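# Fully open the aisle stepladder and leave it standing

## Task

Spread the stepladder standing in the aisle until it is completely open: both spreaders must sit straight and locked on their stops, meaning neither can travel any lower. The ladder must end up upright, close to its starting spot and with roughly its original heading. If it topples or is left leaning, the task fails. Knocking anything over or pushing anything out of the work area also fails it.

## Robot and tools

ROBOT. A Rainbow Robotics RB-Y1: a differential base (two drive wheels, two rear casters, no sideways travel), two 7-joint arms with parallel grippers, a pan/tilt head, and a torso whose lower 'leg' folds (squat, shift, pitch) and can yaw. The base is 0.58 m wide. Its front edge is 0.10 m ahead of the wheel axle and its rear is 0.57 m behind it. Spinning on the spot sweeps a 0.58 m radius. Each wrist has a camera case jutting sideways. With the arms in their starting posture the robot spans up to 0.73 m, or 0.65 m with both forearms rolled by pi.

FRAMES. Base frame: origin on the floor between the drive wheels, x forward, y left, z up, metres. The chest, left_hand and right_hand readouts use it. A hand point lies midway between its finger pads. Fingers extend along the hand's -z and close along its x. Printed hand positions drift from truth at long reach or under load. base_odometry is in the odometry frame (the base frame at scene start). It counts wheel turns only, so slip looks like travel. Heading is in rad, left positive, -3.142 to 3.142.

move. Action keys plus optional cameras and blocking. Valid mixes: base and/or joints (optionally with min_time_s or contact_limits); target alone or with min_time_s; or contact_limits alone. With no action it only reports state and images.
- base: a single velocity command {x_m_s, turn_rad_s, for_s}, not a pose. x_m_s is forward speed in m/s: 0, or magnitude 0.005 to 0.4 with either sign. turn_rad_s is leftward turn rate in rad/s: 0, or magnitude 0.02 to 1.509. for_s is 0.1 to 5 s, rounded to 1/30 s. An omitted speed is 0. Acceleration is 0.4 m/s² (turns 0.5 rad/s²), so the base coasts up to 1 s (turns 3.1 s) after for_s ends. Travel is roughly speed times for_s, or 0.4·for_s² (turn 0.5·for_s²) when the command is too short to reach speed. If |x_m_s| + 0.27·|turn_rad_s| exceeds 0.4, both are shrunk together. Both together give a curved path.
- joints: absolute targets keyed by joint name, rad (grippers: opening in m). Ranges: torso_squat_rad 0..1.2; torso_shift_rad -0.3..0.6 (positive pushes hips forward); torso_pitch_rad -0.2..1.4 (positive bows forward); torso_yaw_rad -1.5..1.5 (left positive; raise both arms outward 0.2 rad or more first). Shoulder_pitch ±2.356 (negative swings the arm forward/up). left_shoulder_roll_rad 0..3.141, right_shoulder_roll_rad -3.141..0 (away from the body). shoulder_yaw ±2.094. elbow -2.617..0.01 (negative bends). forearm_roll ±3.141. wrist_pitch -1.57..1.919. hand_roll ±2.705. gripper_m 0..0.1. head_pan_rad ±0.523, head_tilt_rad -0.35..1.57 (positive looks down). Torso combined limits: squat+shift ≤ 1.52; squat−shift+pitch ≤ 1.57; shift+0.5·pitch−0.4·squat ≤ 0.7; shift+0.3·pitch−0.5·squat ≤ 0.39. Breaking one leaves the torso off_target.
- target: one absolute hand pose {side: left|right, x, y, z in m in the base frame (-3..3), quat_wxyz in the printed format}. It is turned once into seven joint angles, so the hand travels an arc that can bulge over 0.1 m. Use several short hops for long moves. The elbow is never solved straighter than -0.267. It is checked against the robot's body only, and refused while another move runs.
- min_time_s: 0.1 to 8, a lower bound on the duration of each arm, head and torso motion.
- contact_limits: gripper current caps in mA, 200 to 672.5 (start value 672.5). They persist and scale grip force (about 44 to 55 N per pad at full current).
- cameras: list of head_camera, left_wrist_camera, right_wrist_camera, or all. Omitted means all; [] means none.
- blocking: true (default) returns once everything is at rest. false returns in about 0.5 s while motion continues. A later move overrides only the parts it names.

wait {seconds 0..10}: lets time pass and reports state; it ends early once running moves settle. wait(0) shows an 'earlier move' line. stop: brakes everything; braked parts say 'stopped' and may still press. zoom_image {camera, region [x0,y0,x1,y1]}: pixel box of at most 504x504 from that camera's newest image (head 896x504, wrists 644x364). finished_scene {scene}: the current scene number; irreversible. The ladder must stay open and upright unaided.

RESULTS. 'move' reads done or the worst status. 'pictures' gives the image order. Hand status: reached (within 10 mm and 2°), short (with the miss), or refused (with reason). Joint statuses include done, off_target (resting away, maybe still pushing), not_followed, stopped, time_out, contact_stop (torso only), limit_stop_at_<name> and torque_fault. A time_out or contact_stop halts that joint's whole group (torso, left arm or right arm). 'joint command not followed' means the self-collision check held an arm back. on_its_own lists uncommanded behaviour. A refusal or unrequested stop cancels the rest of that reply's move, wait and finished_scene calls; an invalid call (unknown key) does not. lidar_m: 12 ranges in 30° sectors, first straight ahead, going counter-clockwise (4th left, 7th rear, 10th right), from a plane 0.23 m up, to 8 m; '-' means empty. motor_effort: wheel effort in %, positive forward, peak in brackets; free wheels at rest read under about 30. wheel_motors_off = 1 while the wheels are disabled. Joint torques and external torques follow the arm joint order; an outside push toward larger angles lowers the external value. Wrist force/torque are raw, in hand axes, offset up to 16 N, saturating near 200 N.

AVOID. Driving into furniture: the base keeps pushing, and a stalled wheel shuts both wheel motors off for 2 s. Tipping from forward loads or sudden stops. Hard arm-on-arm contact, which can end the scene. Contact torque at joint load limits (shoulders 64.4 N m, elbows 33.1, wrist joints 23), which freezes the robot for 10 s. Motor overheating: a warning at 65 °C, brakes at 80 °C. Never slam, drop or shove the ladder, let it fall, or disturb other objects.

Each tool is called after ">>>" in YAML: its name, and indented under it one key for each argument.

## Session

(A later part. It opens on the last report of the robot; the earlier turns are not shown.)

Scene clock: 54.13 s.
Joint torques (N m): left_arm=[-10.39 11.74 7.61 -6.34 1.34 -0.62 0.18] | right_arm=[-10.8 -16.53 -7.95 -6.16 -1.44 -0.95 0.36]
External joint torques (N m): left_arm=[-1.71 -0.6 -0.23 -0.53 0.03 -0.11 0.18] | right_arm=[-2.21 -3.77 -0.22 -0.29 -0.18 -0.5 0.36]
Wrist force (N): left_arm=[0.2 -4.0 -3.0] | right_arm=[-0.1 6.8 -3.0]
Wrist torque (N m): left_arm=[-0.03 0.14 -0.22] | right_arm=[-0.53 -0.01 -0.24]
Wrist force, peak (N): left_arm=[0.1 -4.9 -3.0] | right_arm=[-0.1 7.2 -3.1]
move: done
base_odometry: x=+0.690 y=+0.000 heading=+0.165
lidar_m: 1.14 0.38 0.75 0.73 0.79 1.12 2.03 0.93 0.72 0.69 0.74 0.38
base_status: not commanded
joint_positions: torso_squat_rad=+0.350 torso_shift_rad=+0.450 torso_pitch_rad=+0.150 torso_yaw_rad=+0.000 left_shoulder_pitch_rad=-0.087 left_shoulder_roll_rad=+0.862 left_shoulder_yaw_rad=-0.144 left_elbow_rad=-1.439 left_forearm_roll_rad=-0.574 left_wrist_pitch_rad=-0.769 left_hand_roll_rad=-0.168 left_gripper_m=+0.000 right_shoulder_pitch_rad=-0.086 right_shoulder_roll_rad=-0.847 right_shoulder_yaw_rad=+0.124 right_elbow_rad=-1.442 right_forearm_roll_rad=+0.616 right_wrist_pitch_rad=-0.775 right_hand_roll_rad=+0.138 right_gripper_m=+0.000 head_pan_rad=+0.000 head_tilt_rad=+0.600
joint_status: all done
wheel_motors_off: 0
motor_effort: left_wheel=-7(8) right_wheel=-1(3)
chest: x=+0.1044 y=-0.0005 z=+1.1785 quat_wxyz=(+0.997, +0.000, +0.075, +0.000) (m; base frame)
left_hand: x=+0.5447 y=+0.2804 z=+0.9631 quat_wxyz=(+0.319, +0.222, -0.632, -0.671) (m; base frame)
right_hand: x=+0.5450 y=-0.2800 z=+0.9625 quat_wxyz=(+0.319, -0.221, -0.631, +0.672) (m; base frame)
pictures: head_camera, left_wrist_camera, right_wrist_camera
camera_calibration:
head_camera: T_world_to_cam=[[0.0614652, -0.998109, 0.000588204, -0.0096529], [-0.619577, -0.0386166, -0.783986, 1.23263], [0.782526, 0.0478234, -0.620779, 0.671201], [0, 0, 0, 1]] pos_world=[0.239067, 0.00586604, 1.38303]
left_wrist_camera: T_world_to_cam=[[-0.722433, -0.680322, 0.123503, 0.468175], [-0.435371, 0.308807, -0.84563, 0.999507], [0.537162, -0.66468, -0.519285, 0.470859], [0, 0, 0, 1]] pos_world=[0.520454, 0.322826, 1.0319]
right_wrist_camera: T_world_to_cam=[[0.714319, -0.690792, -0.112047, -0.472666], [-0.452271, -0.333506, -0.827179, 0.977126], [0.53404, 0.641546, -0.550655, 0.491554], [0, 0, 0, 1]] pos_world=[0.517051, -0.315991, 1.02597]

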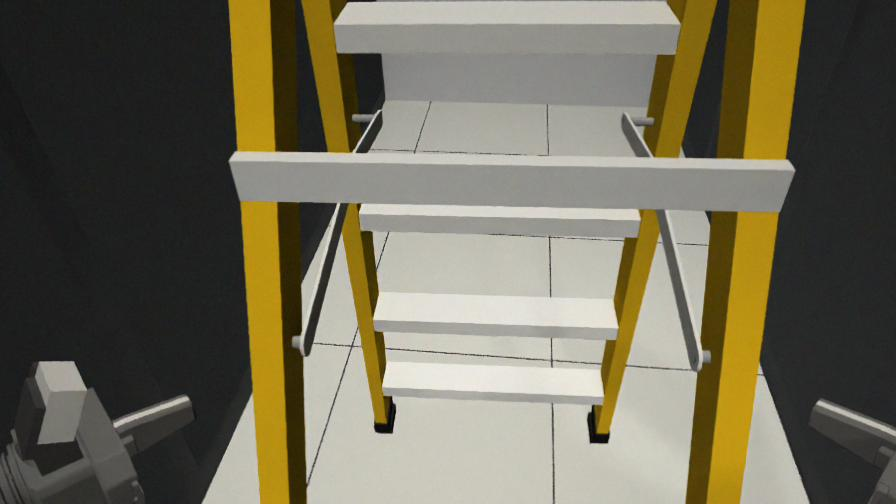

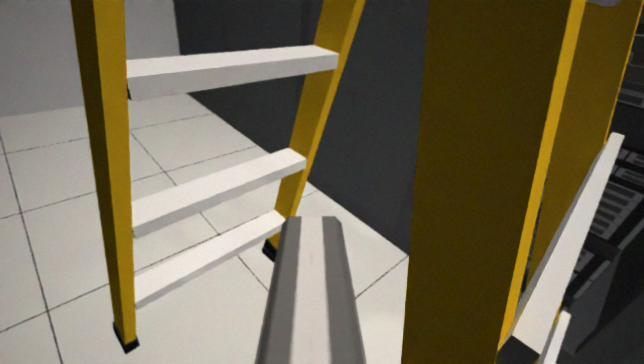

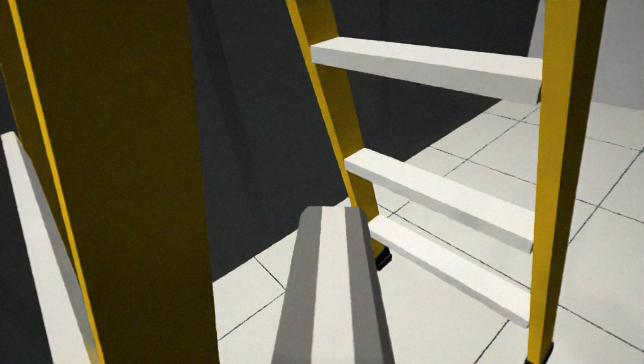

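>>> move:
  joints: {"torso_pitch_rad": 0.27, "head_tilt_rad": 0.5}
  min_time_s: 2
  cameras: ["head_camera"]

>>> move:
  target: {"side": "right", "x": 0.63, "y": -0.30, "z": 1.15, "quat_wxyz": [0.2706, -0.2706, -0.6533, 0.6533]}
  min_time_s: 3
  cameras: ["head_camera", "right_wrist_camera"]

>>> move:
  target: {"side": "left", "x": 0.63, "y": 0.30, "z": 1.15, "quat_wxyz": [0.2706, 0.2706, -0.6533, -0.6533]}
  min_time_s: 3
  cameras: ["head_camera", "left_wrist_camera"]

Scene clock: 61.97 s.
Joint torques (N m): left_arm=[-8.35 11.83 7.39 -6.26 1.3 -0.67 0.13] | right_arm=[-8.5 -16.03 -7.52 -5.82 -1.25 -1.03 0.36]
External joint torques (N m): left_arm=[-1.82 -0.27 -0.05 -0.66 0.04 -0.01 0.12] | right_arm=[-2.1 -3.51 -0.14 -0.16 -0.04 -0.43 0.35]
Wrist force (N): left_arm=[-0.6 -4.2 -3.7] | right_arm=[-0.5 6.4 -3.2]
Wrist torque (N m): left_arm=[0.01 0.09 -0.23] | right_arm=[-0.47 -0.03 -0.22]
Wrist force, peak (N): left_arm=[-0.7 -4.2 -4.0] | right_arm=[-0.1 7.1 -3.2]
move: done
base_odometry: x=+0.690 y=+0.000 heading=+0.165
lidar_m: 1.15 0.38 0.74 0.73 0.80 1.14 2.03 0.93 0.71 0.69 0.73 0.36
base_status: not commanded
joint_positions: torso_squat_rad=+0.350 torso_shift_rad=+0.450 torso_pitch_rad=+0.270 torso_yaw_rad=+0.000 left_shoulder_pitch_rad=-0.087 left_shoulder_roll_rad=+0.862 left_shoulder_yaw_rad=-0.144 left_elbow_rad=-1.439 left_forearm_roll_rad=-0.574 left_wrist_pitch_rad=-0.769 left_hand_roll_rad=-0.168 left_gripper_m=+0.000 right_shoulder_pitch_rad=-0.086 right_shoulder_roll_rad=-0.847 right_shoulder_yaw_rad=+0.124 right_elbow_rad=-1.442 right_forearm_roll_rad=+0.616 right_wrist_pitch_rad=-0.775 right_hand_roll_rad=+0.138 right_gripper_m=+0.000 head_pan_rad=+0.000 head_tilt_rad=+0.500
joint_status: all done
wheel_motors_off: 0
motor_effort: left_wheel=-7(8) right_wheel=-1(3)
chest: x=+0.1406 y=-0.0005 z=+1.1708 quat_wxyz=(+0.991, +0.000, +0.135, +0.000) (m; base frame)
left_hand: x=+0.5520 y=+0.2804 z=+0.9042 quat_wxyz=(+0.356, +0.182, -0.612, -0.683) (m; base frame)
right_hand: x=+0.5522 y=-0.2800 z=+0.9036 quat_wxyz=(+0.356, -0.180, -0.611, +0.684) (m; base frame)
pictures: head_camera
camera_calibration:
head_camera: T_world_to_cam=[[0.0613869, -0.998114, -0.000564512, -0.011691], [-0.635047, -0.0386209, -0.771507, 1.24364], [0.77003, 0.0477189, -0.63622, 0.639059], [0, 0, 0, 1]] pos_world=[0.29839, 0.00586618, 1.36605]

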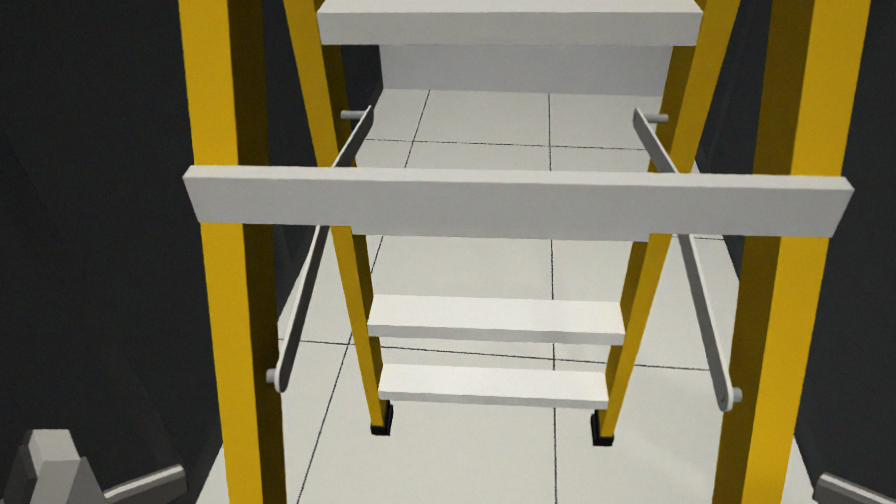

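Scene clock: 65.30 s.
Joint torques (N m): left_arm=[-8.11 11.95 7.07 -6.25 1.2 -0.64 0.23] | right_arm=[-12.08 -19.68 -12.41 -4.04 -1.26 0.27 -0.41]
External joint torques (N m): left_arm=[-1.58 -0.15 -0.37 -0.65 -0.05 0.02 0.23] | right_arm=[-2.41 -4.13 -2.39 -0.43 -0.11 0.03 -0.4]
Wrist force (N): left_arm=[-0.6 -4.1 -3.6] | right_arm=[0.2 7.2 -2.0]
Wrist torque (N m): left_arm=[0.00 0.08 -0.22] | right_arm=[-0.57 0.01 -0.18]
Wrist force, peak (N): left_arm=[-0.7 -4.6 -3.7] | right_arm=[-0.6 6.8 -3.4]
move: done
base_odometry: x=+0.690 y=+0.000 heading=+0.165
lidar_m: 1.16 0.38 0.74 0.72 0.79 1.14 2.03 0.92 0.71 0.69 0.74 0.37
base_status: not commanded
joint_positions: torso_squat_rad=+0.350 torso_shift_rad=+0.450 torso_pitch_rad=+0.270 torso_yaw_rad=+0.000 left_shoulder_pitch_rad=-0.087 left_shoulder_roll_rad=+0.862 left_shoulder_yaw_rad=-0.144 left_elbow_rad=-1.439 left_forearm_roll_rad=-0.574 left_wrist_pitch_rad=-0.769 left_hand_roll_rad=-0.168 left_gripper_m=+0.000 right_shoulder_pitch_rad=-0.241 right_shoulder_roll_rad=-1.183 right_shoulder_yaw_rad=-0.087 right_elbow_rad=-1.680 right_forearm_roll_rad=+0.502 right_wrist_pitch_rad=-0.640 right_hand_roll_rad=-0.133 right_gripper_m=+0.000 head_pan_rad=+0.000 head_tilt_rad=+0.500
joint_status: all done
wheel_motors_off: 0
motor_effort: left_wheel=-7(8) right_wheel=+1(3)
chest: x=+0.1406 y=-0.0005 z=+1.1708 quat_wxyz=(+0.991, +0.000, +0.135, +0.000) (m; base frame)
left_hand: x=+0.5520 y=+0.2804 z=+0.9042 quat_wxyz=(+0.356, +0.182, -0.612, -0.683) (m; base frame)
right_hand: x=+0.6298 y=-0.3002 z=+1.1496 quat_wxyz=(+0.271, -0.271, -0.653, +0.653) (m; base frame)
right_hand_status: reached (checked arc, planned for 3.0 s): 0 mm and 0.1 deg off.
pictures: head_camera, right_wrist_camera
camera_calibration:
head_camera: T_world_to_cam=[[0.0613869, -0.998114, -0.000564512, -0.011691], [-0.635047, -0.0386209, -0.771507, 1.24364], [0.77003, 0.0477189, -0.63622, 0.639059], [0, 0, 0, 1]] pos_world=[0.29839, 0.00586618, 1.36605]
right_wrist_camera: T_world_to_cam=[[0.722449, -0.691414, -0.00386504, -0.655998], [-0.323792, -0.333376, -0.885449, 1.14969], [0.610923, 0.640943, -0.464721, 0.414863], [0, 0, 0, 1]] pos_world=[0.592735, -0.336191, 1.20825]

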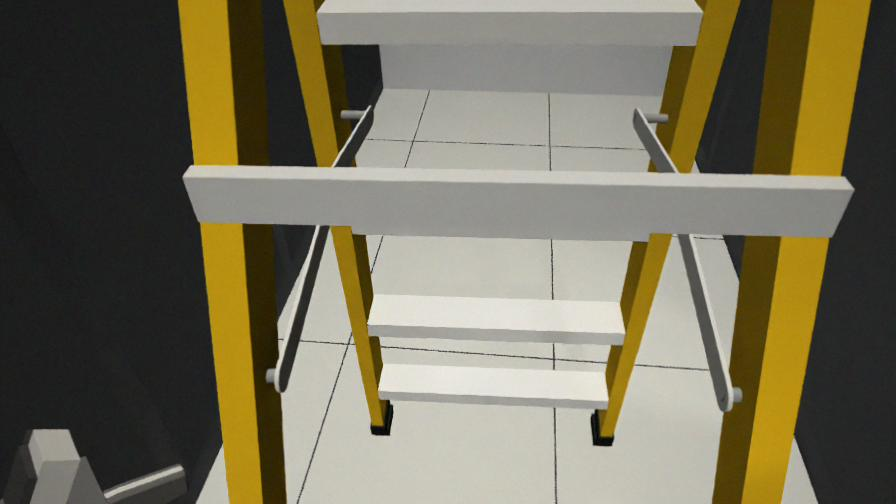

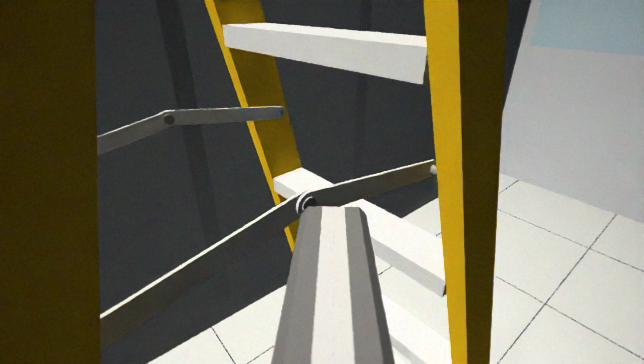

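Scene clock: 68.63 s.
Joint torques (N m): left_arm=[-12.05 15.29 12.7 -4.44 1.56 0.56 0.61] | right_arm=[-11.96 -20.05 -12.17 -4.05 -1.37 0.26 -0.31]
External joint torques (N m): left_arm=[-2.22 0.28 2.47 -0.92 0.4 0.38 0.59] | right_arm=[-2.29 -4.5 -2.15 -0.44 -0.22 0.01 -0.31]
Wrist force (N): left_arm=[0.4 -4.3 -2.8] | right_arm=[0.1 7.1 -1.9]
Wrist torque (N m): left_arm=[0.03 0.11 -0.20] | right_arm=[-0.56 0.00 -0.18]
Wrist force, peak (N): left_arm=[-0.8 -4.4 -3.3] | right_arm=[0.5 7.2 -2.1]
move: done
base_odometry: x=+0.690 y=+0.000 heading=+0.165
lidar_m: 1.14 0.38 0.75 0.73 0.79 1.13 2.04 0.94 0.72 0.69 0.73 0.38
base_status: not commanded
joint_positions: torso_squat_rad=+0.350 torso_shift_rad=+0.450 torso_pitch_rad=+0.270 torso_yaw_rad=+0.000 left_shoulder_pitch_rad=-0.238 left_shoulder_roll_rad=+1.202 left_shoulder_yaw_rad=+0.071 left_elbow_rad=-1.676 left_forearm_roll_rad=-0.457 left_wrist_pitch_rad=-0.634 left_hand_roll_rad=+0.099 left_gripper_m=+0.000 right_shoulder_pitch_rad=-0.241 right_shoulder_roll_rad=-1.183 right_shoulder_yaw_rad=-0.087 right_elbow_rad=-1.680 right_forearm_roll_rad=+0.502 right_wrist_pitch_rad=-0.640 right_hand_roll_rad=-0.133 right_gripper_m=+0.000 head_pan_rad=+0.000 head_tilt_rad=+0.500
joint_status: all done
wheel_motors_off: 0
motor_effort: left_wheel=-7(8) right_wheel=+0(2)
chest: x=+0.1406 y=-0.0005 z=+1.1708 quat_wxyz=(+0.991, +0.000, +0.135, +0.000) (m; base frame)
left_hand: x=+0.6298 y=+0.3002 z=+1.1497 quat_wxyz=(+0.271, +0.271, -0.653, -0.653) (m; base frame)
left_hand_status: reached (checked arc, planned for 3.0 s): 0 mm and 0.1 deg off.
right_hand: x=+0.6298 y=-0.3002 z=+1.1496 quat_wxyz=(+0.271, -0.271, -0.653, +0.653) (m; base frame)
pictures: head_camera, left_wrist_camera
camera_calibration:
head_camera: T_world_to_cam=[[0.0613869, -0.998114, -0.000564512, -0.011691], [-0.635047, -0.0386209, -0.771507, 1.24364], [0.77003, 0.0477189, -0.63622, 0.639059], [0, 0, 0, 1]] pos_world=[0.29839, 0.00586618, 1.36605]
left_wrist_camera: T_world_to_cam=[[-0.733193, -0.679838, 0.0157259, 0.65066], [-0.307192, 0.310492, -0.899571, 1.16904], [0.60668, -0.66439, -0.436491, 0.396085], [0, 0, 0, 1]] pos_world=[0.595883, 0.342521, 1.21429]

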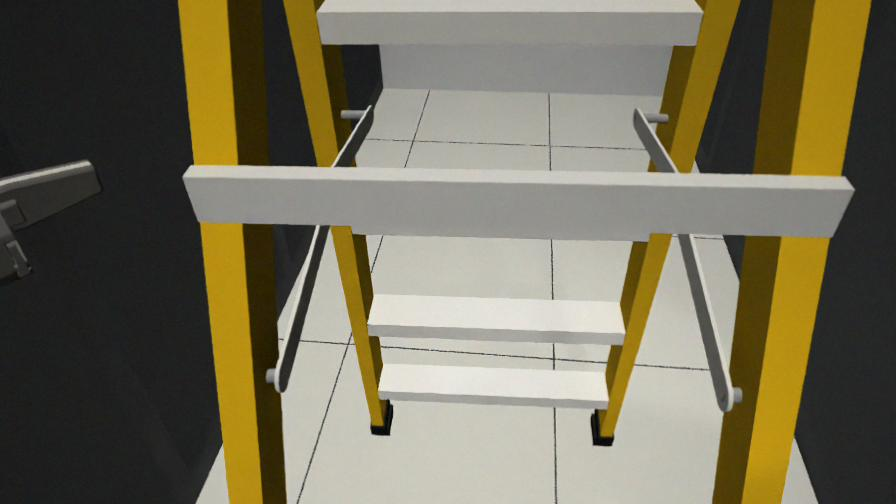

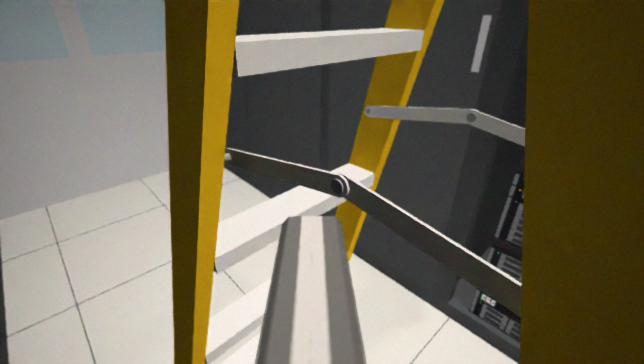

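>>> move:
  target: {"side": "right", "x": 0.75, "y": -0.162, "z": 1.13, "quat_wxyz": [0.2706, -0.2706, -0.6533, 0.6533]}
  min_time_s: 3
  cameras: ["head_camera", "right_wrist_camera"]

>>> move:
  target: {"side": "left", "x": 0.75, "y": 0.137, "z": 1.13, "quat_wxyz": [0.2706, 0.2706, -0.6533, -0.6533]}
  min_time_s: 3
  cameras: ["head_camera", "left_wrist_camera"]

Scene clock: 73.30 s.
Joint torques (N m): left_arm=[-11.88 15.15 12.88 -4.19 1.66 0.48 0.48] | right_arm=[-21.08 -13.2 -9.48 -4.38 -0.48 0.38 -0.24]
External joint torques (N m): left_arm=[-2.06 0.14 2.65 -0.67 0.5 0.3 0.47] | right_arm=[-3.27 -1.5 -0.14 0.52 0.32 -0.04 -0.23]
Wrist force (N): left_arm=[0.5 -4.1 -2.5] | right_arm=[0.3 6.7 -2.1]
Wrist torque (N m): left_arm=[-0.02 0.15 -0.22] | right_arm=[-0.51 0.00 -0.15]
Wrist force, peak (N): left_arm=[0.6 -4.8 -2.7] | right_arm=[0.3 7.3 -2.1]
move: done
base_odometry: x=+0.690 y=+0.000 heading=+0.165
lidar_m: 1.14 0.37 0.75 0.74 0.79 1.13 2.03 0.94 0.71 0.68 0.74 0.37
base_status: not commanded
joint_positions: torso_squat_rad=+0.350 torso_shift_rad=+0.450 torso_pitch_rad=+0.270 torso_yaw_rad=+0.000 left_shoulder_pitch_rad=-0.238 left_shoulder_roll_rad=+1.202 left_shoulder_yaw_rad=+0.071 left_elbow_rad=-1.676 left_forearm_roll_rad=-0.457 left_wrist_pitch_rad=-0.634 left_hand_roll_rad=+0.099 left_gripper_m=+0.000 right_shoulder_pitch_rad=-0.888 right_shoulder_roll_rad=-0.923 right_shoulder_yaw_rad=+0.434 right_elbow_rad=-1.364 right_forearm_roll_rad=+0.743 right_wrist_pitch_rad=-0.413 right_hand_roll_rad=-0.231 right_gripper_m=+0.000 head_pan_rad=+0.000 head_tilt_rad=+0.500
joint_status: all done
wheel_motors_off: 0
motor_effort: left_wheel=-7(8) right_wheel=-1(3)
chest: x=+0.1407 y=-0.0005 z=+1.1708 quat_wxyz=(+0.991, +0.000, +0.135, +0.000) (m; base frame)
left_hand: x=+0.6298 y=+0.3002 z=+1.1497 quat_wxyz=(+0.271, +0.271, -0.653, -0.653) (m; base frame)
right_hand: x=+0.7495 y=-0.1620 z=+1.1297 quat_wxyz=(+0.272, -0.271, -0.653, +0.653) (m; base frame)
right_hand_status: reached (checked arc, planned for 3.0 s): 1 mm and 0.2 deg off.
pictures: head_camera, right_wrist_camera
camera_calibration:
head_camera: T_world_to_cam=[[0.0613833, -0.998114, -0.000568948, -0.0116838], [-0.635048, -0.0386152, -0.771507, 1.24364], [0.77003, 0.047719, -0.63622, 0.639059], [0, 0, 0, 1]] pos_world=[0.29839, 0.00586617, 1.36605]
right_wrist_camera: T_world_to_cam=[[0.7218, -0.692088, -0.00428341, -0.646103], [-0.325266, -0.333754, -0.884766, 1.2171], [0.610907, 0.640017, -0.466016, 0.245215], [0, 0, 0, 1]] pos_world=[0.712433, -0.197892, 1.18835]

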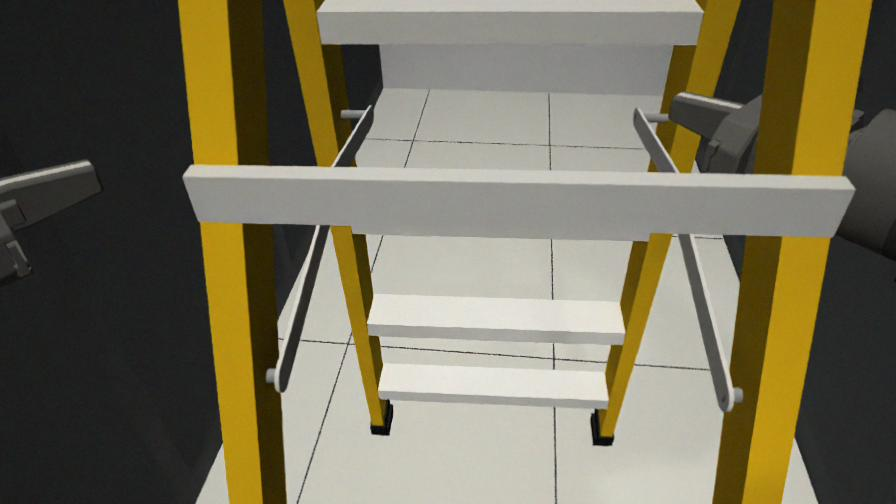

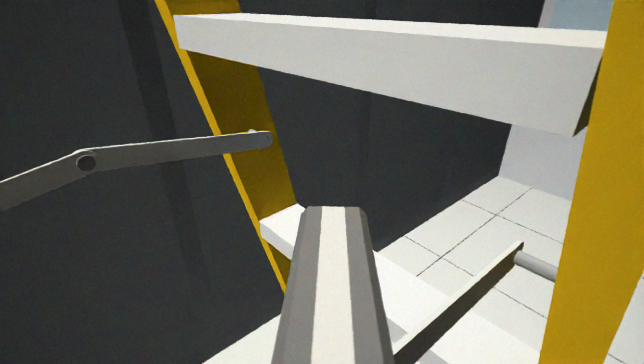

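Scene clock: 76.63 s.
Joint torques (N m): left_arm=[-20.77 9.67 9.56 -4.28 0.59 0.69 0.55] | right_arm=[-21.24 -13.28 -9.14 -4.7 -0.67 0.28 -0.32]
External joint torques (N m): left_arm=[-2.76 -0.96 -0.13 0.54 -0.09 0.26 0.54] | right_arm=[-3.42 -1.57 0.2 0.19 0.13 -0.14 -0.31]
Wrist force (N): left_arm=[0.7 -4.2 -2.1] | right_arm=[0.4 6.9 -2.2]
Wrist torque (N m): left_arm=[0.04 0.14 -0.24] | right_arm=[-0.54 0.00 -0.15]
Wrist force, peak (N): left_arm=[0.4 -5.0 -2.2] | right_arm=[0.6 7.1 -2.2]
move: done
base_odometry: x=+0.690 y=+0.000 heading=+0.165
lidar_m: 1.15 0.37 0.74 0.73 0.79 1.13 2.04 0.94 0.71 0.69 0.74 0.38
base_status: not commanded
joint_positions: torso_squat_rad=+0.350 torso_shift_rad=+0.450 torso_pitch_rad=+0.270 torso_yaw_rad=+0.000 left_shoulder_pitch_rad=-0.925 left_shoulder_roll_rad=+0.915 left_shoulder_yaw_rad=-0.504 left_elbow_rad=-1.392 left_forearm_roll_rad=-0.729 left_wrist_pitch_rad=-0.337 left_hand_roll_rad=+0.234 left_gripper_m=+0.000 right_shoulder_pitch_rad=-0.888 right_shoulder_roll_rad=-0.923 right_shoulder_yaw_rad=+0.434 right_elbow_rad=-1.364 right_forearm_roll_rad=+0.743 right_wrist_pitch_rad=-0.413 right_hand_roll_rad=-0.231 right_gripper_m=+0.000 head_pan_rad=+0.000 head_tilt_rad=+0.500
joint_status: all done
wheel_motors_off: 0
motor_effort: left_wheel=-8(8) right_wheel=+0(2)
chest: x=+0.1407 y=-0.0005 z=+1.1708 quat_wxyz=(+0.991, +0.000, +0.135, +0.000) (m; base frame)
left_hand: x=+0.7499 y=+0.1371 z=+1.1298 quat_wxyz=(+0.271, +0.271, -0.653, -0.653) (m; base frame)
left_hand_status: reached (checked arc, planned for 3.0 s): 0 mm and 0.0 deg off.
right_hand: x=+0.7495 y=-0.1620 z=+1.1297 quat_wxyz=(+0.272, -0.271, -0.653, +0.653) (m; base frame)
pictures: head_camera, left_wrist_camera
camera_calibration:
head_camera: T_world_to_cam=[[0.0613894, -0.998114, -0.000572842, -0.0116804], [-0.635096, -0.0386191, -0.771467, 1.24359], [0.76999, 0.0477237, -0.636269, 0.639138], [0, 0, 0, 1]] pos_world=[0.29839, 0.00586617, 1.36605]
left_wrist_camera: T_world_to_cam=[[-0.733813, -0.679167, 0.015803, 0.628379], [-0.307099, 0.310879, -0.899469, 1.23851], [0.605977, -0.664895, -0.436698, 0.207054], [0, 0, 0, 1]] pos_world=[0.715988, 0.179417, 1.19449]

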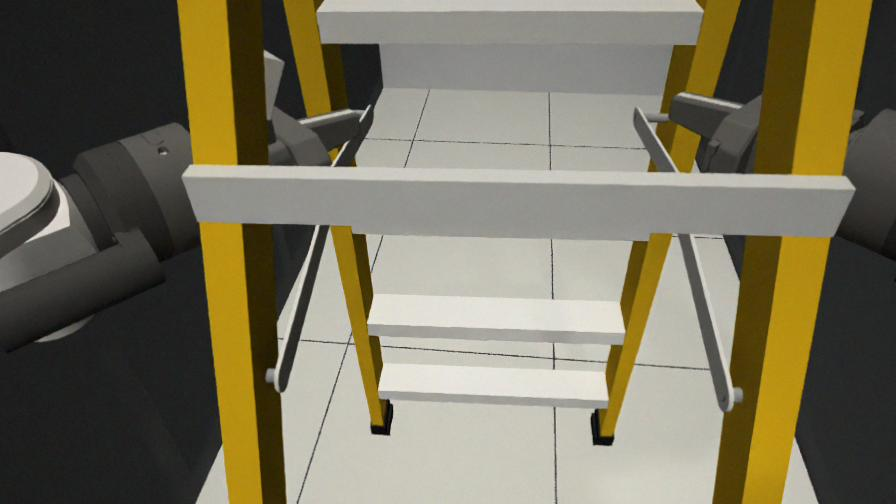

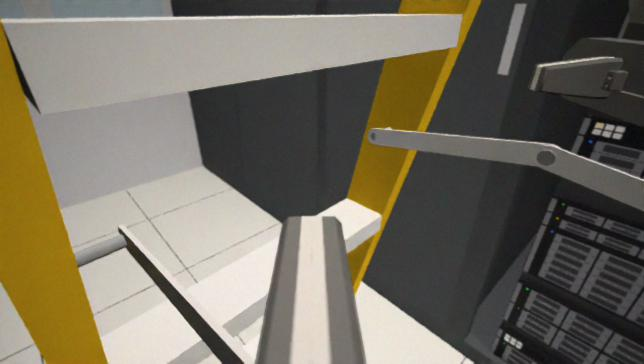

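>>> move:
  target: {"side": "right", "x": 0.752, "y": -0.145, "z": 1.105, "quat_wxyz": [0.2706, -0.2706, -0.6533, 0.6533]}
  min_time_s: 1.5
  cameras: ["head_camera", "right_wrist_camera"]

>>> move:
  target: {"side": "left", "x": 0.752, "y": 0.125, "z": 1.11, "quat_wxyz": [0.2706, 0.2706, -0.6533, -0.6533]}
  min_time_s: 1.5
  cameras: ["head_camera", "left_wrist_camera"]

Scene clock: 80.80 s.
Joint torques (N m): left_arm=[-20.76 9.52 9.58 -4.23 0.59 0.67 0.46] | right_arm=[-18.84 -12.17 -9.18 -4.91 -0.45 0.14 0.36]
External joint torques (N m): left_arm=[-2.75 -1.11 -0.11 0.59 -0.08 0.24 0.45] | right_arm=[-0.76 -1.23 -0.35 0.58 0.35 -0.15 0.37]
Wrist force (N): left_arm=[0.8 -3.9 -2.3] | right_arm=[0.4 6.9 -2.0]
Wrist torque (N m): left_arm=[-0.02 0.18 -0.25] | right_arm=[-0.53 0.01 -0.16]
Wrist force, peak (N): left_arm=[0.7 -4.8 -2.4] | right_arm=[0.3 7.3 -2.2]
move: done
base_odometry: x=+0.690 y=+0.000 heading=+0.165
lidar_m: 1.15 0.38 0.73 0.72 0.79 1.12 2.04 0.93 0.70 0.68 0.74 0.37
base_status: not commanded
joint_positions: torso_squat_rad=+0.350 torso_shift_rad=+0.450 torso_pitch_rad=+0.270 torso_yaw_rad=+0.000 left_shoulder_pitch_rad=-0.925 left_shoulder_roll_rad=+0.915 left_shoulder_yaw_rad=-0.504 left_elbow_rad=-1.392 left_forearm_roll_rad=-0.729 left_wrist_pitch_rad=-0.337 left_hand_roll_rad=+0.234 left_gripper_m=+0.000 right_shoulder_pitch_rad=-0.880 right_shoulder_roll_rad=-0.841 right_shoulder_yaw_rad=+0.434 right_elbow_rad=-1.320 right_forearm_roll_rad=+0.752 right_wrist_pitch_rad=-0.411 right_hand_roll_rad=-0.160 right_gripper_m=+0.000 head_pan_rad=+0.000 head_tilt_rad=+0.500
joint_status: all done
wheel_motors_off: 0
motor_effort: left_wheel=-7(8) right_wheel=+1(3)
chest: x=+0.1407 y=-0.0005 z=+1.1708 quat_wxyz=(+0.991, +0.000, +0.135, +0.000) (m; base frame)
left_hand: x=+0.7499 y=+0.1371 z=+1.1298 quat_wxyz=(+0.271, +0.271, -0.653, -0.653) (m; base frame)
right_hand: x=+0.7519 y=-0.1450 z=+1.1050 quat_wxyz=(+0.271, -0.271, -0.653, +0.653) (m; base frame)
right_hand_status: reached (checked arc, planned for 1.5 s): 0 mm and 0.0 deg off.
pictures: head_camera, right_wrist_camera
camera_calibration:
head_camera: T_world_to_cam=[[0.0613894, -0.998114, -0.000572842, -0.0116804], [-0.635096, -0.0386191, -0.771467, 1.24359], [0.76999, 0.0477237, -0.636269, 0.639138], [0, 0, 0, 1]] pos_world=[0.29839, 0.00586617, 1.36605]
right_wrist_camera: T_world_to_cam=[[0.723023, -0.690815, -0.00351378, -0.637786], [-0.323483, -0.334062, -0.885303, 1.20096], [0.610407, 0.641231, -0.465001, 0.220817], [0, 0, 0, 1]] pos_world=[0.714835, -0.180992, 1.16365]

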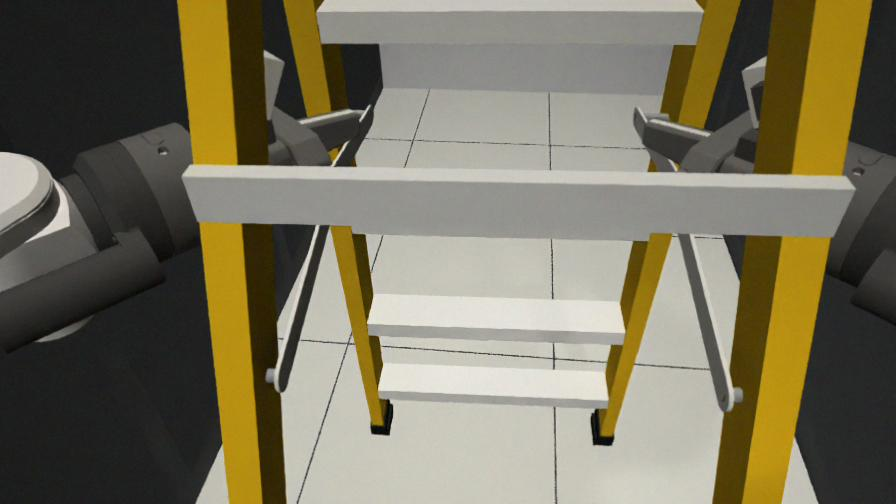

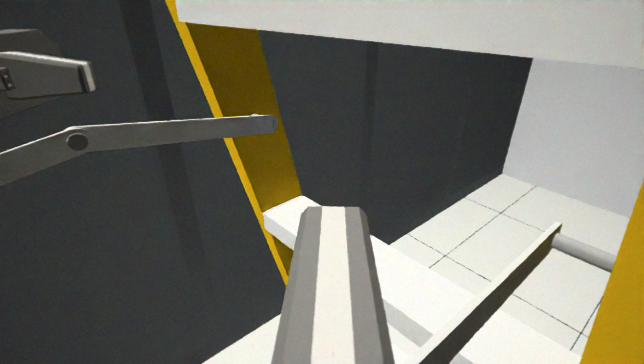

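Scene clock: 82.63 s.
Joint torques (N m): left_arm=[-17.69 8.76 10.73 -4.17 0.41 0.18 0.04] | right_arm=[-19.28 -12.41 -9.43 -5.12 -0.5 0.31 0.31]
External joint torques (N m): left_arm=[0.5 -1.31 1.46 1.17 -0.28 -0.14 0.02] | right_arm=[-1.19 -1.47 -0.59 0.37 0.3 0.02 0.32]
Wrist force (N): left_arm=[1.5 -1.4 -0.8] | right_arm=[0.5 7.0 -2.1]
Wrist torque (N m): left_arm=[-0.09 0.13 -0.16] | right_arm=[-0.55 0.01 -0.16]
Wrist force, peak (N): left_arm=[0.5 -4.8 -2.5] | right_arm=[0.4 7.3 -2.1]
move: done
base_odometry: x=+0.690 y=+0.000 heading=+0.165
lidar_m: 1.15 0.38 0.73 0.72 0.79 1.12 2.03 0.94 0.71 0.69 0.74 0.36
base_status: not commanded
joint_positions: torso_squat_rad=+0.350 torso_shift_rad=+0.450 torso_pitch_rad=+0.270 torso_yaw_rad=+0.000 left_shoulder_pitch_rad=-0.914 left_shoulder_roll_rad=+0.847 left_shoulder_yaw_rad=-0.498 left_elbow_rad=-1.353 left_forearm_roll_rad=-0.737 left_wrist_pitch_rad=-0.340 left_hand_roll_rad=+0.177 left_gripper_m=+0.000 right_shoulder_pitch_rad=-0.880 right_shoulder_roll_rad=-0.841 right_shoulder_yaw_rad=+0.434 right_elbow_rad=-1.320 right_forearm_roll_rad=+0.752 right_wrist_pitch_rad=-0.411 right_hand_roll_rad=-0.160 right_gripper_m=+0.000 head_pan_rad=+0.000 head_tilt_rad=+0.500
joint_status: all done
wheel_motors_off: 0
motor_effort: left_wheel=-8(8) right_wheel=+1(2)
chest: x=+0.1407 y=-0.0005 z=+1.1708 quat_wxyz=(+0.991, +0.000, +0.135, +0.000) (m; base frame)
left_hand: x=+0.7519 y=+0.1248 z=+1.1102 quat_wxyz=(+0.271, +0.271, -0.653, -0.653) (m; base frame)
left_hand_status: reached (checked arc, planned for 1.5 s): 0 mm and 0.0 deg off.
right_hand: x=+0.7519 y=-0.1450 z=+1.1050 quat_wxyz=(+0.271, -0.271, -0.653, +0.653) (m; base frame)
pictures: head_camera, left_wrist_camera
camera_calibration:
head_camera: T_world_to_cam=[[0.0613894, -0.998114, -0.000572842, -0.0116804], [-0.635096, -0.0386191, -0.771467, 1.24359], [0.76999, 0.0477237, -0.636269, 0.639138], [0, 0, 0, 1]] pos_world=[0.29839, 0.00586617, 1.36605]
left_wrist_camera: T_world_to_cam=[[-0.734146, -0.678819, 0.0153155, 0.622624], [-0.306408, 0.311084, -0.899634, 1.22496], [0.605924, -0.665155, -0.436377, 0.188873], [0, 0, 0, 1]] pos_world=[0.71799, 0.167215, 1.1749]

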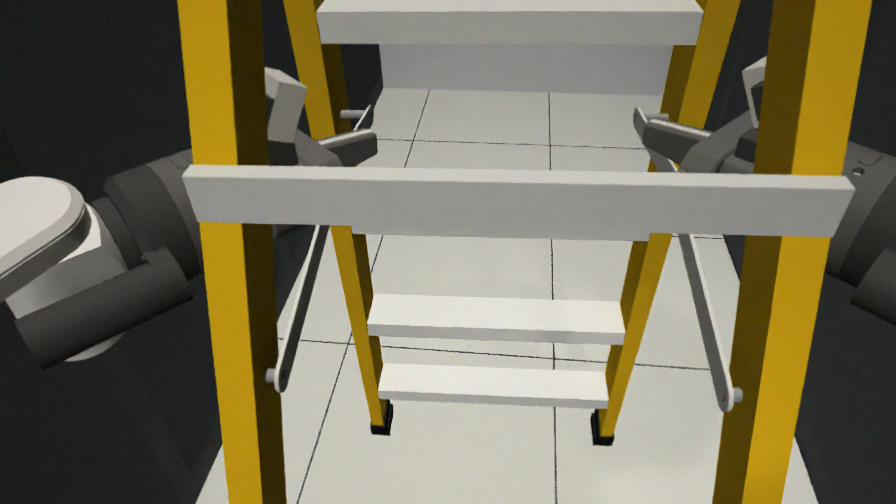

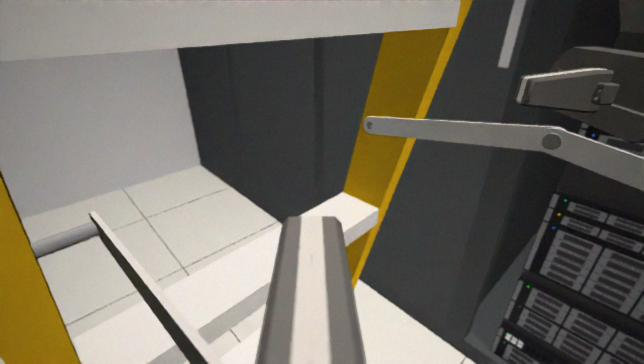

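>>> move:
  target: {"side": "right", "x": 0.752, "y": -0.145, "z": 1.085, "quat_wxyz": [0.2706, -0.2706, -0.6533, 0.6533]}
  min_time_s: 1.5
  cameras: ["left_wrist_camera", "right_wrist_camera"]

>>> move:
  target: {"side": "left", "x": 0.752, "y": 0.125, "z": 1.095, "quat_wxyz": [0.2706, 0.2706, -0.6533, -0.6533]}
  min_time_s: 1.5
  cameras: ["head_camera", "left_wrist_camera", "right_wrist_camera"]

Scene clock: 85.20 s.
Joint torques (N m): left_arm=[-19.19 9.27 10.36 -5.48 0.63 0.27 0.1] | right_arm=[-14.15 -10.85 -7.88 -3.52 0.09 -0.54 0.56]
External joint torques (N m): left_arm=[-1 -0.8 1.1 -0.14 -0.07 -0.05 0.09] | right_arm=[3.86 -0.15 0.53 2.37 0.93 -0.71 0.56]
Wrist force (N): left_arm=[0.5 -4.8 -2.0] | right_arm=[0.2 -2.1 -0.9]
Wrist torque (N m): left_arm=[0.09 0.09 -0.21] | right_arm=[-0.24 -0.02 -0.39]
Wrist force, peak (N): left_arm=[-0.2 -5.1 -1.9] | right_arm=[-6.5 -23.3 5.0]
move: done
base_odometry: x=+0.690 y=+0.000 heading=+0.165
lidar_m: 1.15 0.38 0.75 0.73 0.78 1.13 2.04 0.94 0.71 0.69 0.73 0.36
base_status: not commanded
joint_positions: torso_squat_rad=+0.350 torso_shift_rad=+0.450 torso_pitch_rad=+0.270 torso_yaw_rad=+0.000 left_shoulder_pitch_rad=-0.913 left_shoulder_roll_rad=+0.847 left_shoulder_yaw_rad=-0.498 left_elbow_rad=-1.353 left_forearm_roll_rad=-0.737 left_wrist_pitch_rad=-0.340 left_hand_roll_rad=+0.177 left_gripper_m=+0.000 right_shoulder_pitch_rad=-0.855 right_shoulder_roll_rad=-0.796 right_shoulder_yaw_rad=+0.409 right_elbow_rad=-1.283 right_forearm_roll_rad=+0.750 right_wrist_pitch_rad=-0.437 right_hand_roll_rad=-0.099 right_gripper_m=+0.000 head_pan_rad=+0.000 head_tilt_rad=+0.500
joint_status: all done
wheel_motors_off: 0
motor_effort: left_wheel=-7(8) right_wheel=+2(4)
chest: x=+0.1404 y=-0.0005 z=+1.1708 quat_wxyz=(+0.991, +0.000, +0.134, +0.000) (m; base frame)
left_hand: x=+0.7517 y=+0.1249 z=+1.1102 quat_wxyz=(+0.271, +0.271, -0.653, -0.653) (m; base frame)
right_hand: x=+0.7511 y=-0.1449 z=+1.0862 quat_wxyz=(+0.272, -0.271, -0.652, +0.654) (m; base frame)
right_hand_status: reached (checked arc, planned for 1.5 s): 1 mm and 0.2 deg off.
pictures: left_wrist_camera, right_wrist_camera
camera_calibration:
left_wrist_camera: T_world_to_cam=[[-0.733971, -0.679004, 0.0155112, 0.622154], [-0.306709, 0.310988, -0.899564, 1.22495], [0.605984, -0.665011, -0.436513, 0.189045], [0, 0, 0, 1]] pos_world=[0.717789, 0.167216, 1.17479]
right_wrist_camera: T_world_to_cam=[[0.72146, -0.692447, -0.0037189, -0.636008], [-0.32568, -0.334576, -0.884303, 1.18457], [0.611088, 0.6392, -0.466899, 0.213739], [0, 0, 0, 1]] pos_world=[0.714033, -0.180693, 1.14495]

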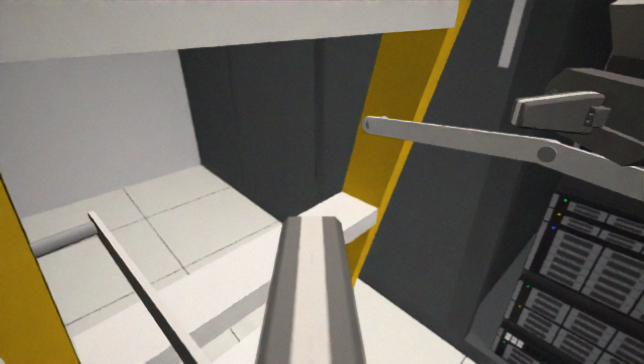

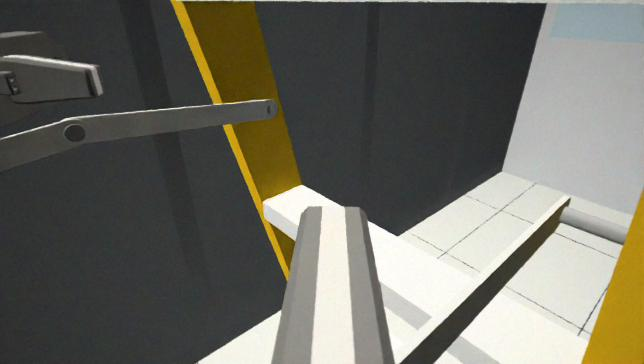

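Scene clock: 87.03 s.
Joint torques (N m): left_arm=[-13.43 8 7.75 -2.75 0.06 -0.23 0.03] | right_arm=[-18.85 -12.27 -8.26 -5.36 -0.52 -0.42 0.42]
External joint torques (N m): left_arm=[4.7 -1.88 -1.17 2.95 -0.68 -0.47 0.02] | right_arm=[-0.85 -1.57 0.15 0.53 0.32 -0.6 0.43]
Wrist force (N): left_arm=[0.4 4.3 -3.1] | right_arm=[0.3 6.9 -2.1]
Wrist torque (N m): left_arm=[-0.22 0.15 -0.15] | right_arm=[-0.54 -0.02 -0.17]
Wrist force, peak (N): left_arm=[0.9 7.9 2.2] | right_arm=[0.6 7.2 -2.2]
move: done
base_odometry: x=+0.690 y=+0.000 heading=+0.165
lidar_m: 1.15 0.38 0.75 0.73 0.79 1.13 2.03 0.95 0.71 0.68 0.75 0.36
base_status: not commanded
joint_positions: torso_squat_rad=+0.350 torso_shift_rad=+0.450 torso_pitch_rad=+0.270 torso_yaw_rad=+0.000 left_shoulder_pitch_rad=-0.891 left_shoulder_roll_rad=+0.810 left_shoulder_yaw_rad=-0.475 left_elbow_rad=-1.325 left_forearm_roll_rad=-0.738 left_wrist_pitch_rad=-0.362 left_hand_roll_rad=+0.131 left_gripper_m=+0.000 right_shoulder_pitch_rad=-0.854 right_shoulder_roll_rad=-0.796 right_shoulder_yaw_rad=+0.409 right_elbow_rad=-1.282 right_forearm_roll_rad=+0.750 right_wrist_pitch_rad=-0.437 right_hand_roll_rad=-0.099 right_gripper_m=+0.000 head_pan_rad=+0.000 head_tilt_rad=+0.500
joint_status: all done
wheel_motors_off: 0
motor_effort: left_wheel=-7(8) right_wheel=+3(5)
chest: x=+0.1404 y=-0.0005 z=+1.1709 quat_wxyz=(+0.991, +0.000, +0.134, +0.000) (m; base frame)
left_hand: x=+0.7516 y=+0.1248 z=+1.0962 quat_wxyz=(+0.271, +0.271, -0.653, -0.653) (m; base frame)
left_hand_status: reached (checked arc, planned for 1.5 s): 1 mm and 0.1 deg off.
right_hand: x=+0.7510 y=-0.1450 z=+1.0854 quat_wxyz=(+0.272, -0.271, -0.652, +0.654) (m; base frame)
pictures: head_camera, left_wrist_camera, right_wrist_camera
camera_calibration:
head_camera: T_world_to_cam=[[0.0613908, -0.998114, -0.00054138, -0.0117052], [-0.63477, -0.0386241, -0.771736, 1.24383], [0.770259, 0.0477211, -0.635943, 0.638971], [0, 0, 0, 1]] pos_world=[0.29809, 0.00586618, 1.36625]
left_wrist_camera: T_world_to_cam=[[-0.733017, -0.680034, 0.0154694, 0.621621], [-0.307585, 0.311093, -0.899229, 1.21267], [0.606694, -0.663908, -0.437205, 0.183082], [0, 0, 0, 1]] pos_world=[0.717582, 0.167021, 1.1609]
right_wrist_camera: T_world_to_cam=[[0.721197, -0.692715, -0.00458467, -0.634949], [-0.326939, -0.334531, -0.883855, 1.18423], [0.610726, 0.638932, -0.467738, 0.214601], [0, 0, 0, 1]] pos_world=[0.71403, -0.180793, 1.14415]

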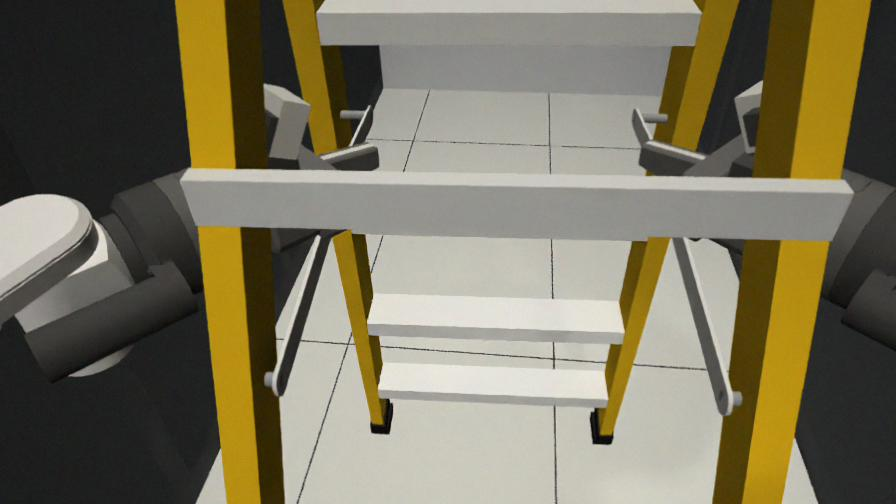

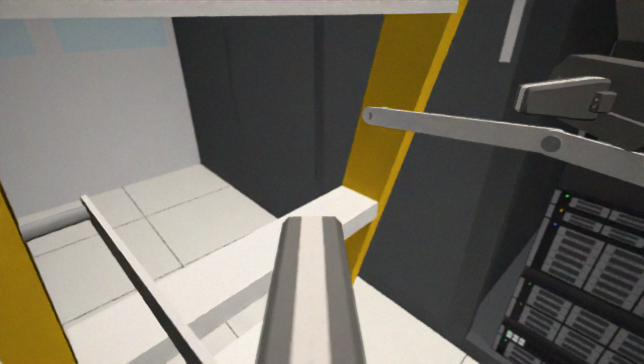

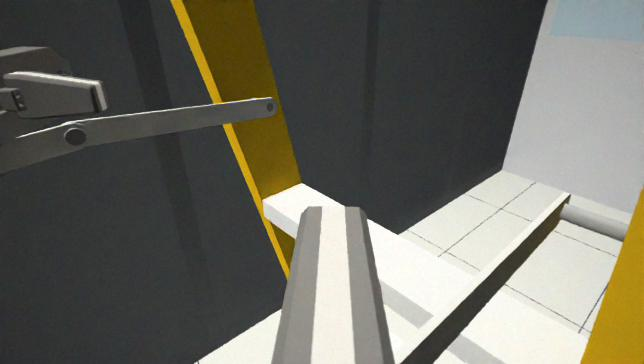

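>>> move:
  target: {"side": "right", "x": 0.752, "y": -0.145, "z": 1.072, "quat_wxyz": [0.2706, -0.2706, -0.6533, 0.6533]}
  min_time_s: 1.5
  cameras: ["left_wrist_camera"]

>>> move:
  target: {"side": "left", "x": 0.752, "y": 0.125, "z": 1.082, "quat_wxyz": [0.2706, 0.2706, -0.6533, -0.6533]}
  min_time_s: 1.5
  cameras: ["head_camera", "left_wrist_camera", "right_wrist_camera"]

Scene clock: 89.87 s.
Joint torques (N m): left_arm=[-18.34 9.18 8.7 -5.64 0.59 0.05 0.02] | right_arm=[-17.12 -11.14 -9.47 -5.03 -0.72 -0.76 0.45]
External joint torques (N m): left_arm=[-0.22 -0.71 -0.22 0.06 -0.15 -0.18 0] | right_arm=[0.87 -0.64 -1.45 1.15 0.16 -0.85 0.45]
Wrist force (N): left_arm=[0.6 -4.7 -2.3] | right_arm=[-0.4 3.6 -2.7]
Wrist torque (N m): left_arm=[0.06 0.13 -0.24] | right_arm=[-0.46 -0.01 -0.23]
Wrist force, peak (N): left_arm=[0.1 5.7 -4.0] | right_arm=[0.3 7.2 -2.3]
move: done
base_odometry: x=+0.690 y=+0.000 heading=+0.165
lidar_m: 1.15 0.37 0.75 0.73 0.79 1.12 2.04 0.94 0.71 0.69 0.73 0.37
base_status: not commanded
joint_positions: torso_squat_rad=+0.350 torso_shift_rad=+0.450 torso_pitch_rad=+0.270 torso_yaw_rad=+0.000 left_shoulder_pitch_rad=-0.890 left_shoulder_roll_rad=+0.810 left_shoulder_yaw_rad=-0.475 left_elbow_rad=-1.324 left_forearm_roll_rad=-0.738 left_wrist_pitch_rad=-0.362 left_hand_roll_rad=+0.131 left_gripper_m=+0.000 right_shoulder_pitch_rad=-0.843 right_shoulder_roll_rad=-0.758 right_shoulder_yaw_rad=+0.388 right_elbow_rad=-1.241 right_forearm_roll_rad=+0.745 right_wrist_pitch_rad=-0.467 right_hand_roll_rad=-0.048 right_gripper_m=+0.000 head_pan_rad=+0.000 head_tilt_rad=+0.500
joint_status: all done
wheel_motors_off: 0
motor_effort: left_wheel=-5(8) right_wheel=+3(5)
chest: x=+0.1406 y=-0.0005 z=+1.1708 quat_wxyz=(+0.991, +0.000, +0.135, +0.000) (m; base frame)
left_hand: x=+0.7516 y=+0.1251 z=+1.0949 quat_wxyz=(+0.272, +0.271, -0.652, -0.654) (m; base frame)
right_hand: x=+0.7516 y=-0.1448 z=+1.0720 quat_wxyz=(+0.272, -0.271, -0.652, +0.654) (m; base frame)
right_hand_status: reached (checked arc, planned for 1.5 s): 0 mm and 0.2 deg off.
pictures: left_wrist_camera
camera_calibration:
left_wrist_camera: T_world_to_cam=[[-0.732613, -0.680439, 0.0167614, 0.620271], [-0.30963, 0.311239, -0.898476, 1.21212], [0.606142, -0.663425, -0.438702, 0.184686], [0, 0, 0, 1]] pos_world=[0.717782, 0.167322, 1.15969]

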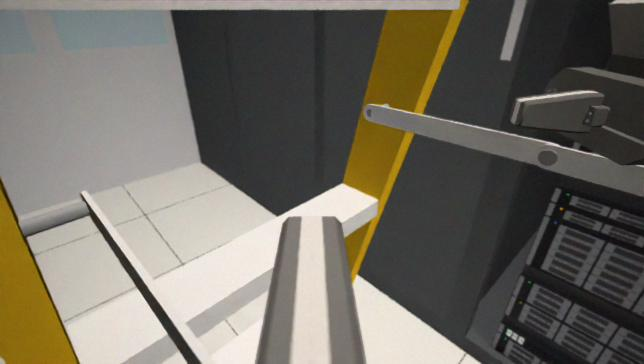

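Scene clock: 91.70 s.
Joint torques (N m): left_arm=[-14.96 8.03 8.26 -3.91 0.81 -0.48 0.02] | right_arm=[-18.19 -11.91 -9.29 -5.45 -0.66 -0.44 0.44]
External joint torques (N m): left_arm=[3.12 -1.67 -0.31 2.11 0.03 -0.63 0.01] | right_arm=[-0.19 -1.41 -1.27 0.73 0.22 -0.53 0.45]
Wrist force (N): left_arm=[-0.4 2.5 -4.4] | right_arm=[0.3 5.6 -2.5]
Wrist torque (N m): left_arm=[-0.07 0.15 -0.17] | right_arm=[-0.50 0.00 -0.20]
Wrist force, peak (N): left_arm=[-0.4 3.0 -5.3] | right_arm=[0.4 6.6 -2.4]
move: done
base_odometry: x=+0.690 y=+0.000 heading=+0.165
lidar_m: 1.15 0.38 0.75 0.73 0.79 1.12 2.04 0.93 0.71 0.69 0.73 0.36
base_status: not commanded
joint_positions: torso_squat_rad=+0.350 torso_shift_rad=+0.450 torso_pitch_rad=+0.270 torso_yaw_rad=+0.000 left_shoulder_pitch_rad=-0.873 left_shoulder_roll_rad=+0.774 left_shoulder_yaw_rad=-0.451 left_elbow_rad=-1.292 left_forearm_roll_rad=-0.737 left_wrist_pitch_rad=-0.388 left_hand_roll_rad=+0.084 left_gripper_m=+0.000 right_shoulder_pitch_rad=-0.843 right_shoulder_roll_rad=-0.758 right_shoulder_yaw_rad=+0.388 right_elbow_rad=-1.241 right_forearm_roll_rad=+0.745 right_wrist_pitch_rad=-0.467 right_hand_roll_rad=-0.048 right_gripper_m=+0.000 head_pan_rad=+0.000 head_tilt_rad=+0.500
joint_status: all done
wheel_motors_off: 0
motor_effort: left_wheel=-7(7) right_wheel=+2(4)
chest: x=+0.1406 y=-0.0005 z=+1.1708 quat_wxyz=(+0.991, +0.000, +0.135, +0.000) (m; base frame)
left_hand: x=+0.7516 y=+0.1248 z=+1.0828 quat_wxyz=(+0.271, +0.271, -0.653, -0.654) (m; base frame)
left_hand_status: reached (checked arc, planned for 1.5 s): 1 mm and 0.1 deg off.
right_hand: x=+0.7515 y=-0.1448 z=+1.0718 quat_wxyz=(+0.272, -0.270, -0.652, +0.654) (m; base frame)
pictures: head_camera, left_wrist_camera, right_wrist_camera
camera_calibration:
head_camera: T_world_to_cam=[[0.0613862, -0.998114, -0.000555504, -0.0116969], [-0.634938, -0.0386207, -0.771597, 1.24374], [0.77012, 0.0477181, -0.636112, 0.639024], [0, 0, 0, 1]] pos_world=[0.29829, 0.00586618, 1.36615]
left_wrist_camera: T_world_to_cam=[[-0.732985, -0.680063, 0.015711, 0.621607], [-0.308084, 0.31129, -0.89899, 1.2007], [0.606479, -0.663787, -0.437687, 0.17785], [0, 0, 0, 1]] pos_world=[0.717683, 0.16702, 1.14749]
right_wrist_camera: T_world_to_cam=[[0.721856, -0.692028, -0.00460344, -0.635629], [-0.326367, -0.334554, -0.884058, 1.17222], [0.610253, 0.639665, -0.467355, 0.207908], [0, 0, 0, 1]] pos_world=[0.714531, -0.180693, 1.13055]

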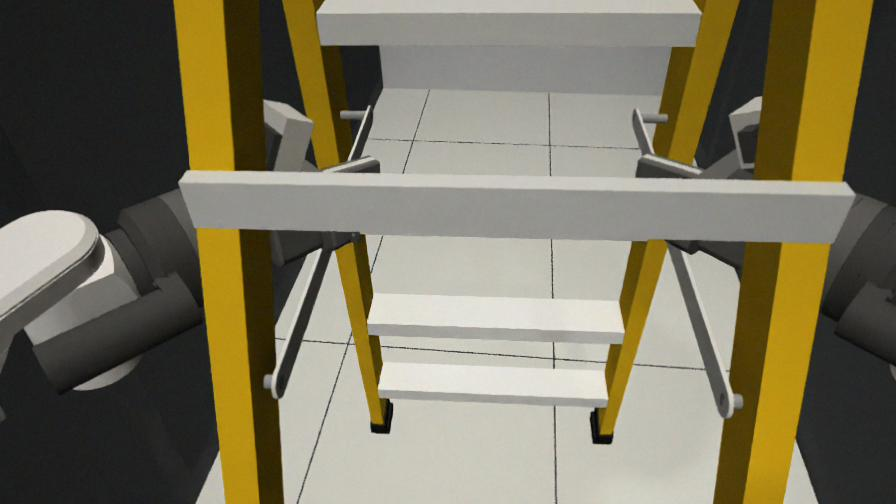

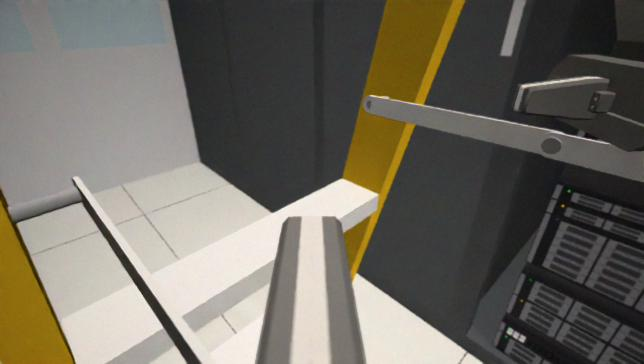

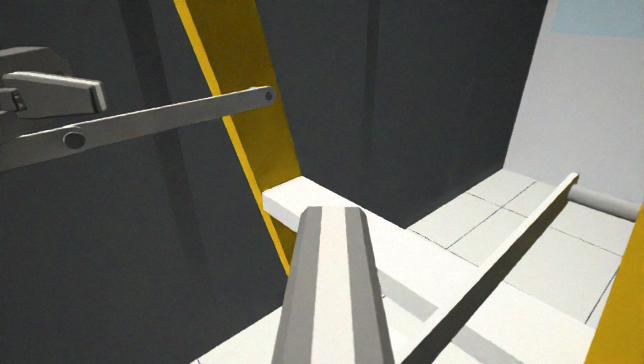

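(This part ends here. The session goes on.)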